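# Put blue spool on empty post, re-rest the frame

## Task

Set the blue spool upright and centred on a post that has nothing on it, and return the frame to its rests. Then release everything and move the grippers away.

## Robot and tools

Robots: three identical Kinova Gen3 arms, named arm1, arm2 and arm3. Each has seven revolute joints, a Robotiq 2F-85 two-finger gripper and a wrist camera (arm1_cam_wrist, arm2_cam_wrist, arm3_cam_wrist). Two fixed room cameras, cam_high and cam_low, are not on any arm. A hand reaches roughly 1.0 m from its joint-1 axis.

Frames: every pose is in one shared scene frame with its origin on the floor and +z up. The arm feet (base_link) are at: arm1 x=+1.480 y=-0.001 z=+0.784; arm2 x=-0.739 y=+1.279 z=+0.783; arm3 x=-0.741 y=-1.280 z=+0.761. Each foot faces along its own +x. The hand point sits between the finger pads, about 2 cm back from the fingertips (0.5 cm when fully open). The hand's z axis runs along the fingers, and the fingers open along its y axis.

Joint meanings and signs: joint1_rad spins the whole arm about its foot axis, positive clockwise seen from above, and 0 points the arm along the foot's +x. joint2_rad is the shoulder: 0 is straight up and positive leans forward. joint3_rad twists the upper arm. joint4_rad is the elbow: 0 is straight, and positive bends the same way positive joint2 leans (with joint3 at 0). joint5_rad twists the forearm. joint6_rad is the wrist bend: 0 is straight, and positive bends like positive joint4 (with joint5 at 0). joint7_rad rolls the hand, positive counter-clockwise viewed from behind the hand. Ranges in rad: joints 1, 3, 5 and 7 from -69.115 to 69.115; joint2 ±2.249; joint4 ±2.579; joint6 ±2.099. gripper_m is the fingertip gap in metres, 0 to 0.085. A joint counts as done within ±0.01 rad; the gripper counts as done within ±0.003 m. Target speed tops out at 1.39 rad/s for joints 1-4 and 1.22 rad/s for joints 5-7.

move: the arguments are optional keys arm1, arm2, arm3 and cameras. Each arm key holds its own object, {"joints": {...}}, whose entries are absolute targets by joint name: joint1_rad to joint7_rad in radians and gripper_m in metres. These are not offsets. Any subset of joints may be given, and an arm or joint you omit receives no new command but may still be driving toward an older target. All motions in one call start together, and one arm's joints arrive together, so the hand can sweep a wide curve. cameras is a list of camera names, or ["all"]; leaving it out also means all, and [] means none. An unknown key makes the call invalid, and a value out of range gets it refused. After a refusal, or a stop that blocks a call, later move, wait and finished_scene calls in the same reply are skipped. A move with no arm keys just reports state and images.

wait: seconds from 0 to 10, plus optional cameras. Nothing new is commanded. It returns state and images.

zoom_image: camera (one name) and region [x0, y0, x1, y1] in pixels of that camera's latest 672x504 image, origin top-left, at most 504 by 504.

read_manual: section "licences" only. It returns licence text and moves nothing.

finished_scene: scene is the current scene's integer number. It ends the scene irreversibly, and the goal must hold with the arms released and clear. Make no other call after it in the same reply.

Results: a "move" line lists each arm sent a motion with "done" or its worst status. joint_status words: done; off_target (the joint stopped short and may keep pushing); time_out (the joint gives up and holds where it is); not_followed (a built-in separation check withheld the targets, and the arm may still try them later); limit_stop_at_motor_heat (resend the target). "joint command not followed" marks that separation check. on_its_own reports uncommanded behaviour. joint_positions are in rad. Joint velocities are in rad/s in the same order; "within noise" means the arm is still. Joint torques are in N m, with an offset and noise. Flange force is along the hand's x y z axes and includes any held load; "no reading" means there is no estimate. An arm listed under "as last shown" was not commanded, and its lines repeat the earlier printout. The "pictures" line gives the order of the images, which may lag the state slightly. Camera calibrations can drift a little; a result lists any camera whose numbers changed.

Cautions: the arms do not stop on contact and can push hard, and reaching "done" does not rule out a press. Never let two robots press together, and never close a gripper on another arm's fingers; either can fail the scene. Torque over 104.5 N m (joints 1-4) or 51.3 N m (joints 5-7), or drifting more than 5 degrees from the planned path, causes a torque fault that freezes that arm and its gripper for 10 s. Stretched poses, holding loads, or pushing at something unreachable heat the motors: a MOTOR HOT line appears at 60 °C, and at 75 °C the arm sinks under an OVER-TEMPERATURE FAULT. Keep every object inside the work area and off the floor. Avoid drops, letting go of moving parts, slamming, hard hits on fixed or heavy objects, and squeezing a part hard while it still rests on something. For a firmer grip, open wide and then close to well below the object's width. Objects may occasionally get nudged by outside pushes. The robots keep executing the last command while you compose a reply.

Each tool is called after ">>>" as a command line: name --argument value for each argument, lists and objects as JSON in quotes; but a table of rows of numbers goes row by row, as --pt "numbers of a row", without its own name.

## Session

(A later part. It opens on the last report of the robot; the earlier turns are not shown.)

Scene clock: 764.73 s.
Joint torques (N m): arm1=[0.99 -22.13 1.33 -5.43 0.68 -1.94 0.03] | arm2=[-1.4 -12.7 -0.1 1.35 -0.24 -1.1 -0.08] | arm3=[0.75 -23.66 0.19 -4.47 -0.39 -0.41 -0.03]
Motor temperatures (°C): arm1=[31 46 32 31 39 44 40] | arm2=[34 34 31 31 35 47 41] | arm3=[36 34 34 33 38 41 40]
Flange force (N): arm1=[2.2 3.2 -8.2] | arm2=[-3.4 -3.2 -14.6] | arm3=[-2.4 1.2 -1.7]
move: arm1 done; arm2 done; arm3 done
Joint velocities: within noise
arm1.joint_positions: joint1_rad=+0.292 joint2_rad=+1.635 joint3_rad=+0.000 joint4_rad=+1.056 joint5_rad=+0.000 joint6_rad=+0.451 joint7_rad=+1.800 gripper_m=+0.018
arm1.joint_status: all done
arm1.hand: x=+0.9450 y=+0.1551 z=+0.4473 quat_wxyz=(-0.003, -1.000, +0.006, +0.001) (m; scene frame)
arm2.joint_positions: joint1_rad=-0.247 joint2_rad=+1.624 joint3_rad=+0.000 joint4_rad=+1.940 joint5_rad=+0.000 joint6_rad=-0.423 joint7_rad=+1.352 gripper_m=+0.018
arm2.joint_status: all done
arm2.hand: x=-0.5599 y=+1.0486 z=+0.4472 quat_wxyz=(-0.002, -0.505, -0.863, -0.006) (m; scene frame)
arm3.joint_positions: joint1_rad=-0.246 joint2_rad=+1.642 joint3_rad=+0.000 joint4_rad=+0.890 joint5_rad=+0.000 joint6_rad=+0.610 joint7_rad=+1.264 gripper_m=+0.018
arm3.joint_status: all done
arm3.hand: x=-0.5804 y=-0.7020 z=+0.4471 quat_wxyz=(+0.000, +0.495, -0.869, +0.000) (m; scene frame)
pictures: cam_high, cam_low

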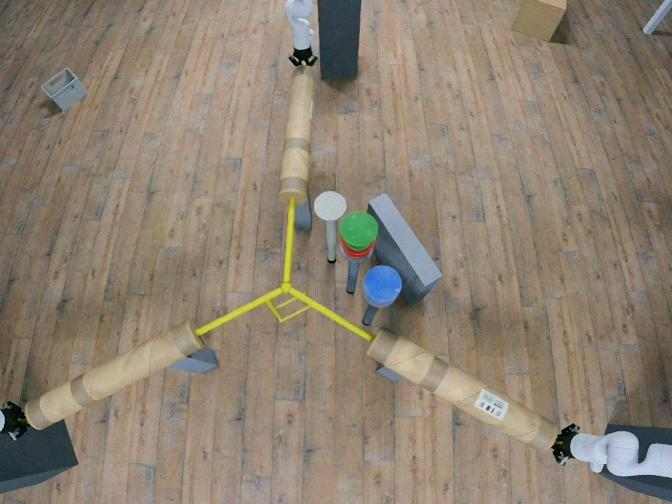

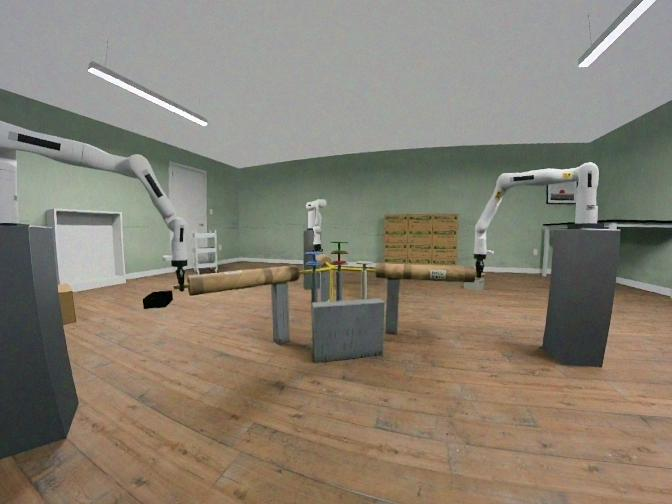

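>>> move --arm1 '{"joints":{"gripper_m":0.035}}' --arm2 '{"joints":{"gripper_m":0.035}}' --arm3 '{"joints":{"gripper_m":0.035}}' --cameras '["cam_low","arm1_cam_wrist","arm2_cam_wrist","arm3_cam_wrist"]'

Scene clock: 768.37 s.
Joint torques (N m): arm1=[-0.01 -23.96 0.09 -3.15 0.29 0.23 -0.1] | arm2=[-0.91 -14.83 0.87 4.59 -0.46 -0.25 -0.09] | arm3=[1.11 -25.03 0.53 -4.37 -0.17 -0.07 0.08]
Motor temperatures (°C): arm1=[31 46 32 31 39 44 40] | arm2=[34 34 31 31 35 47 41] | arm3=[36 34 34 33 38 41 40]
Flange force (N): arm1=[-2.4 -0.1 1.9] | arm2=[-5.6 -1.4 -1.7] | arm3=[-3.7 2.4 1.9]
move: arm1 done; arm2 done; arm3 done
Joint velocities: within noise
arm1.joint_positions: joint1_rad=+0.292 joint2_rad=+1.635 joint3_rad=+0.000 joint4_rad=+1.056 joint5_rad=+0.000 joint6_rad=+0.451 joint7_rad=+1.800 gripper_m=+0.035
arm1.joint_status: all done
arm1.hand: x=+0.9450 y=+0.1551 z=+0.4473 quat_wxyz=(-0.003, -1.000, +0.006, +0.001) (m; scene frame)
arm2.joint_positions: joint1_rad=-0.247 joint2_rad=+1.624 joint3_rad=+0.000 joint4_rad=+1.940 joint5_rad=+0.000 joint6_rad=-0.422 joint7_rad=+1.352 gripper_m=+0.035
arm2.joint_status: all done
arm2.hand: x=-0.5599 y=+1.0486 z=+0.4472 quat_wxyz=(-0.002, -0.505, -0.863, -0.006) (m; scene frame)
arm3.joint_positions: joint1_rad=-0.246 joint2_rad=+1.642 joint3_rad=+0.000 joint4_rad=+0.890 joint5_rad=+0.000 joint6_rad=+0.610 joint7_rad=+1.264 gripper_m=+0.035
arm3.joint_status: all done
arm3.hand: x=-0.5804 y=-0.7020 z=+0.4471 quat_wxyz=(+0.000, +0.495, -0.869, +0.000) (m; scene frame)
pictures: arm1_cam_wrist, arm2_cam_wrist, arm3_cam_wrist, cam_low
camera_calibration:
arm1_cam_wrist: T_world_to_cam=[[-0.0248908, -0.999688, -0.00183706, 0.181613], [-0.999613, 0.0249117, -0.0123973, 0.998728], [0.0124392, 0.00152777, -0.999921, 0.582435], [0, 0, 0, 1]] pos_world=[0.995616, 0.155786, 0.595104]
arm2_cam_wrist: T_world_to_cam=[[0.847663, 0.529569, 0.0320019, -0.0975641], [0.529913, -0.848048, -0.00273959, 1.23945], [0.0256883, 0.0192805, -0.999484, 0.588926], [0, 0, 0, 1]] pos_world=[-0.589226, 1.09142, 0.595139]
arm3_cam_wrist: T_world_to_cam=[[-0.858532, 0.512071, 0.0265788, -0.156116], [0.512535, 0.858538, 0.0148749, 0.946735], [-0.0152019, 0.0263932, -0.999536, 0.608254], [0, 0, 0, 1]] pos_world=[-0.610018, -0.748919, 0.598038]

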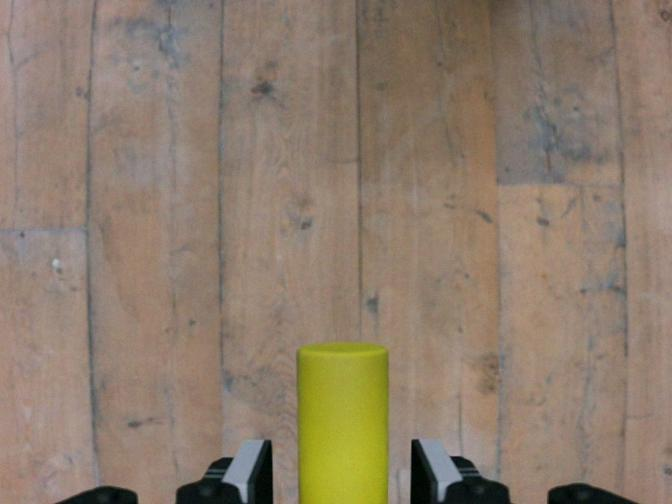

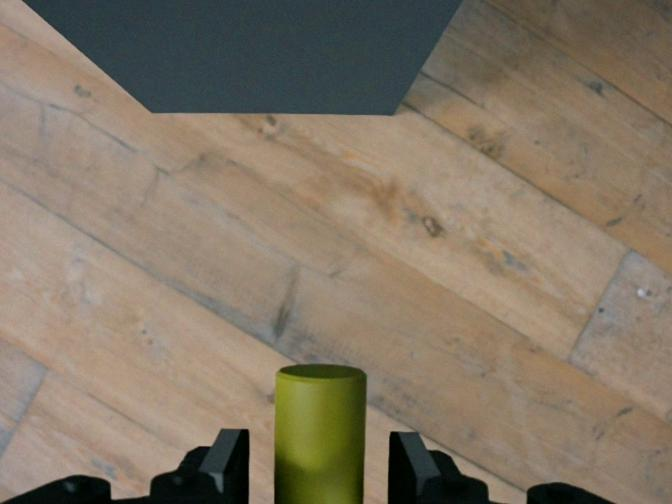

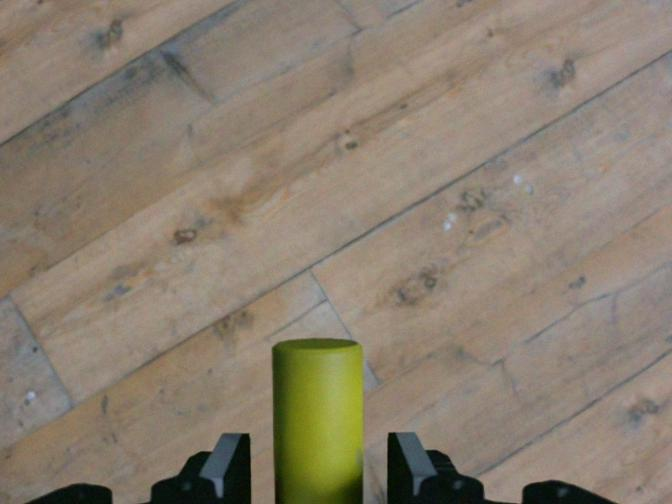

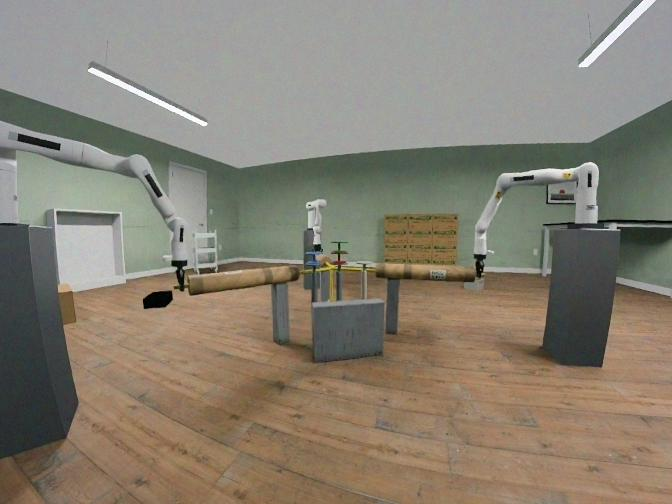

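Open wider and raise.

>>> move --arm1 '{"joints":{"gripper_m":0.07}}' --arm2 '{"joints":{"gripper_m":0.07}}' --arm3 '{"joints":{"gripper_m":0.07}}' --cameras '[]'

>>> move --arm1 '{"joints":{"joint1_rad":0.2917,"joint2_rad":1.5086,"joint4_rad":1.1823,"joint6_rad":0.4507,"joint7_rad":1.8001}}' --arm2 '{"joints":{"joint1_rad":-0.2478,"joint2_rad":1.4978,"joint4_rad":2.0647,"joint6_rad":-0.4209,"joint7_rad":1.3509}}' --arm3 '{"joints":{"joint2_rad":1.515,"joint4_rad":1.0183,"joint6_rad":0.6083}}' --cameras '[]'

>>> move --arm1 '{"joints":{"joint1_rad":0.2907,"joint2_rad":1.2867,"joint4_rad":1.347,"joint6_rad":0.5079,"joint7_rad":1.7991}}' --arm2 '{"joints":{"joint1_rad":-0.2522,"joint2_rad":1.2322,"joint4_rad":2.2526,"joint6_rad":-0.3432,"joint7_rad":1.3465}}' --arm3 '{"joints":{"joint2_rad":1.2999,"joint4_rad":1.1749,"joint6_rad":0.6668}}' --cameras '[]'

>>> move --arm1 '{"joints":{"joint1_rad":0.29,"joint2_rad":1.0828,"joint4_rad":1.4297,"joint6_rad":0.6291,"joint7_rad":1.7984}}' --arm2 '{"joints":{"joint1_rad":-0.2569,"joint2_rad":0.9196,"joint4_rad":2.3615,"joint6_rad":-0.1395,"joint7_rad":1.3418}}' --arm3 '{"joints":{"joint2_rad":1.1099,"joint4_rad":1.2433,"joint6_rad":0.7884}}' --cameras '["cam_high","cam_low"]'

>>> zoom_image --camera "cam_low" --region '[240, 220, 440, 370]'

Scene clock: 786.37 s.
Joint torques (N m): arm1=[-0.04 -23.92 0.14 -3.15 0.27 0.24 -0.08] | arm2=[-0.89 -14.75 0.78 4.61 -0.46 -0.22 -0.08] | arm3=[1.09 -25.01 0.52 -4.31 -0.15 -0.01 0.06]
Motor temperatures (°C): arm1=[31 46 32 31 39 44 40] | arm2=[34 34 31 31 35 47 41] | arm3=[36 35 34 33 38 41 40]
Flange force (N): arm1=[-2.4 -0.2 1.9] | arm2=[-5.7 -1.4 -1.9] | arm3=[-3.8 2.4 2.0]
move: arm1 done; arm2 done; arm3 done
Joint velocities: within noise
arm1.joint_positions: joint1_rad=+0.292 joint2_rad=+1.635 joint3_rad=+0.000 joint4_rad=+1.056 joint5_rad=+0.000 joint6_rad=+0.451 joint7_rad=+1.800 gripper_m=+0.070
arm1.joint_status: all done
arm1.hand: x=+0.9450 y=+0.1551 z=+0.4473 quat_wxyz=(-0.003, -1.000, +0.006, +0.001) (m; scene frame)
arm2.joint_positions: joint1_rad=-0.247 joint2_rad=+1.624 joint3_rad=+0.000 joint4_rad=+1.940 joint5_rad=+0.000 joint6_rad=-0.422 joint7_rad=+1.352 gripper_m=+0.070
arm2.joint_status: all done
arm2.hand: x=-0.5599 y=+1.0486 z=+0.4472 quat_wxyz=(-0.002, -0.505, -0.863, -0.006) (m; scene frame)
arm3.joint_positions: joint1_rad=-0.246 joint2_rad=+1.642 joint3_rad=+0.000 joint4_rad=+0.890 joint5_rad=+0.000 joint6_rad=+0.610 joint7_rad=+1.264 gripper_m=+0.070
arm3.joint_status: all done
arm3.hand: x=-0.5804 y=-0.7020 z=+0.4471 quat_wxyz=(+0.000, +0.495, -0.869, +0.000) (m; scene frame)
pictures: none
No camera images: "cameras" was empty.

Scene clock: 787.43 s.
Joint torques (N m): arm1=[-0.08 -23.96 0.13 -3.12 0.27 0.21 -0.04] | arm2=[-0.93 -14.72 0.9 4.55 -0.45 -0.23 -0.11] | arm3=[1.13 -25.03 0.6 -4.48 -0.2 -0.04 0.12]
Motor temperatures (°C): arm1=[31 46 32 31 39 44 40] | arm2=[34 34 31 31 35 47 41] | arm3=[36 35 34 33 38 41 40]
Flange force (N): arm1=[-2.4 -0.2 1.6] | arm2=[-5.8 -1.4 -2.6] | arm3=[-2.6 2.2 1.0]
move: arm1 done; arm2 done; arm3 done
Joint velocities: within noise
arm1.joint_positions: joint1_rad=+0.292 joint2_rad=+1.509 joint3_rad=+0.000 joint4_rad=+1.182 joint5_rad=+0.000 joint6_rad=+0.451 joint7_rad=+1.800 gripper_m=+0.070
arm1.joint_status: all done
arm1.hand: x=+0.9451 y=+0.1554 z=+0.5003 quat_wxyz=(-0.003, -1.000, +0.006, +0.001) (m; scene frame)
arm2.joint_positions: joint1_rad=-0.248 joint2_rad=+1.498 joint3_rad=+0.000 joint4_rad=+2.065 joint5_rad=+0.000 joint6_rad=-0.421 joint7_rad=+1.351 gripper_m=+0.070
arm2.joint_status: all done
arm2.hand: x=-0.5602 y=+1.0484 z=+0.5002 quat_wxyz=(-0.002, -0.505, -0.863, -0.006) (m; scene frame)
arm3.joint_positions: joint1_rad=-0.246 joint2_rad=+1.515 joint3_rad=+0.000 joint4_rad=+1.018 joint5_rad=+0.000 joint6_rad=+0.608 joint7_rad=+1.264 gripper_m=+0.070
arm3.joint_status: all done
arm3.hand: x=-0.5804 y=-0.7020 z=+0.5001 quat_wxyz=(+0.000, +0.495, -0.869, +0.000) (m; scene frame)
pictures: none
No camera images: "cameras" was empty.

Scene clock: 788.80 s.
Joint torques (N m): arm1=[-0.03 -23.73 0.08 -3.6 0.28 0.21 -0.1] | arm2=[-0.96 -14.23 0.83 3.94 -0.44 -0.25 -0.14] | arm3=[0.99 -24.72 0.53 -4.89 -0.14 -0.06 -0.01]
Motor temperatures (°C): arm1=[31 46 32 30 39 44 40] | arm2=[34 34 31 31 35 47 41] | arm3=[36 35 34 33 38 41 40]
Flange force (N): arm1=[-2.3 -0.2 1.2] | arm2=[-6.3 -1.7 -4.2] | arm3=[-2.5 1.7 0.4]
move: arm1 done; arm2 done; arm3 done
Joint velocities: within noise
arm1.joint_positions: joint1_rad=+0.291 joint2_rad=+1.287 joint3_rad=+0.000 joint4_rad=+1.347 joint5_rad=+0.000 joint6_rad=+0.508 joint7_rad=+1.799 gripper_m=+0.070
arm1.joint_status: all done
arm1.hand: x=+0.9452 y=+0.1553 z=+0.6004 quat_wxyz=(-0.003, -1.000, +0.006, +0.001) (m; scene frame)
arm2.joint_positions: joint1_rad=-0.252 joint2_rad=+1.232 joint3_rad=+0.000 joint4_rad=+2.253 joint5_rad=+0.000 joint6_rad=-0.343 joint7_rad=+1.347 gripper_m=+0.070
arm2.joint_status: all done
arm2.hand: x=-0.5601 y=+1.0484 z=+0.6002 quat_wxyz=(-0.002, -0.505, -0.863, -0.006) (m; scene frame)
arm3.joint_positions: joint1_rad=-0.246 joint2_rad=+1.300 joint3_rad=+0.000 joint4_rad=+1.175 joint5_rad=+0.000 joint6_rad=+0.667 joint7_rad=+1.264 gripper_m=+0.070
arm3.joint_status: all done
arm3.hand: x=-0.5805 y=-0.7019 z=+0.6001 quat_wxyz=(+0.000, +0.495, -0.869, +0.000) (m; scene frame)
pictures: none
No camera images: "cameras" was empty.

Scene clock: 790.27 s.
Joint torques (N m): arm1=[-0.01 -23.19 0.03 -4.47 0.29 0.2 -0.09] | arm2=[-0.82 -12.9 0.76 2.12 -0.51 -0.22 -0.11] | arm3=[1.14 -24.29 0.57 -5.68 -0.1 -0.07 0]
Motor temperatures (°C): arm1=[31 46 32 30 39 44 40] | arm2=[34 34 31 31 35 47 41] | arm3=[36 35 34 33 38 41 40]
Flange force (N): arm1=[-2.6 -0.3 0.8] | arm2=[-5.4 -2.0 -6.4] | arm3=[-2.6 2.1 0.0]
move: arm1 done; arm2 done; arm3 done
Joint velocities: within noise
arm1.joint_positions: joint1_rad=+0.290 joint2_rad=+1.083 joint3_rad=+0.000 joint4_rad=+1.430 joint5_rad=+0.000 joint6_rad=+0.629 joint7_rad=+1.798 gripper_m=+0.070
arm1.joint_status: all done
arm1.hand: x=+0.9453 y=+0.1554 z=+0.7003 quat_wxyz=(-0.003, -1.000, +0.006, +0.001) (m; scene frame)
arm2.joint_positions: joint1_rad=-0.257 joint2_rad=+0.920 joint3_rad=+0.000 joint4_rad=+2.361 joint5_rad=+0.000 joint6_rad=-0.139 joint7_rad=+1.342 gripper_m=+0.070
arm2.joint_status: all done
arm2.hand: x=-0.5600 y=+1.0485 z=+0.7002 quat_wxyz=(-0.002, -0.505, -0.863, -0.006) (m; scene frame)
arm3.joint_positions: joint1_rad=-0.246 joint2_rad=+1.110 joint3_rad=+0.000 joint4_rad=+1.243 joint5_rad=+0.000 joint6_rad=+0.788 joint7_rad=+1.264 gripper_m=+0.070
arm3.joint_status: all done
arm3.hand: x=-0.5805 y=-0.7019 z=+0.7001 quat_wxyz=(+0.000, +0.495, -0.869, +0.000) (m; scene frame)
pictures: cam_high, cam_low

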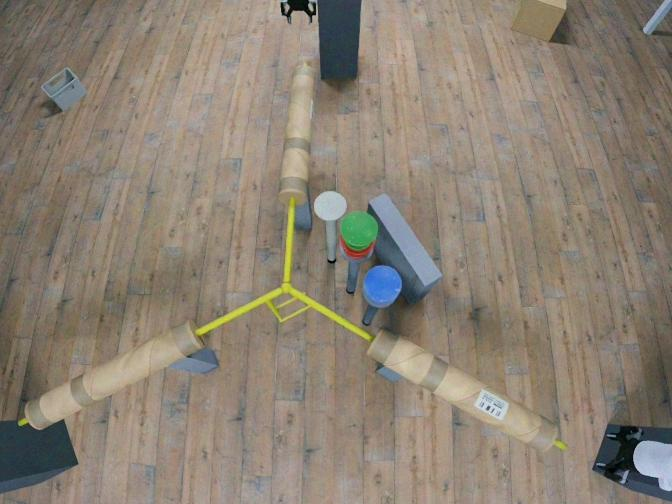

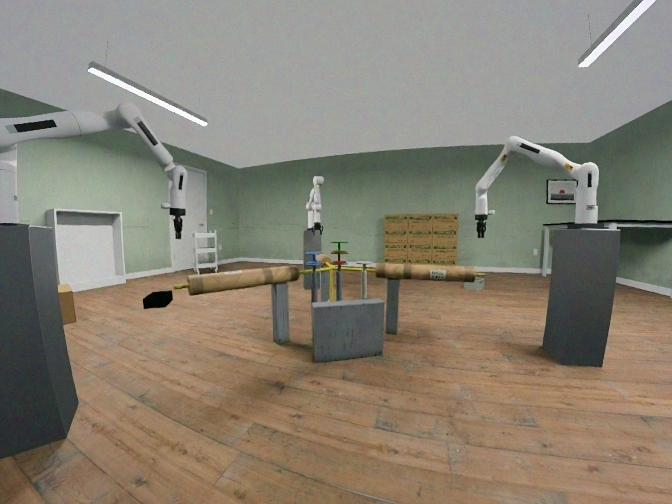

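Scaled by 2.520 from the camera's 672x504 image, which has a finer 960x720 frame.

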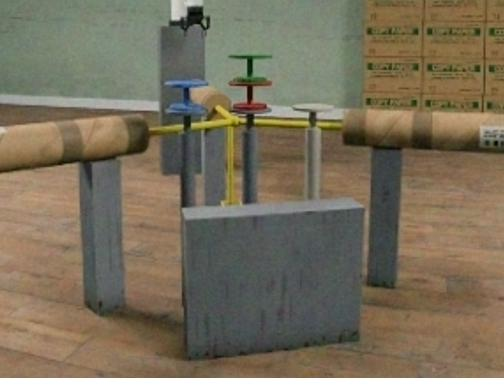

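>>> finished_scene --scene 1

The scene is finished: the task was done.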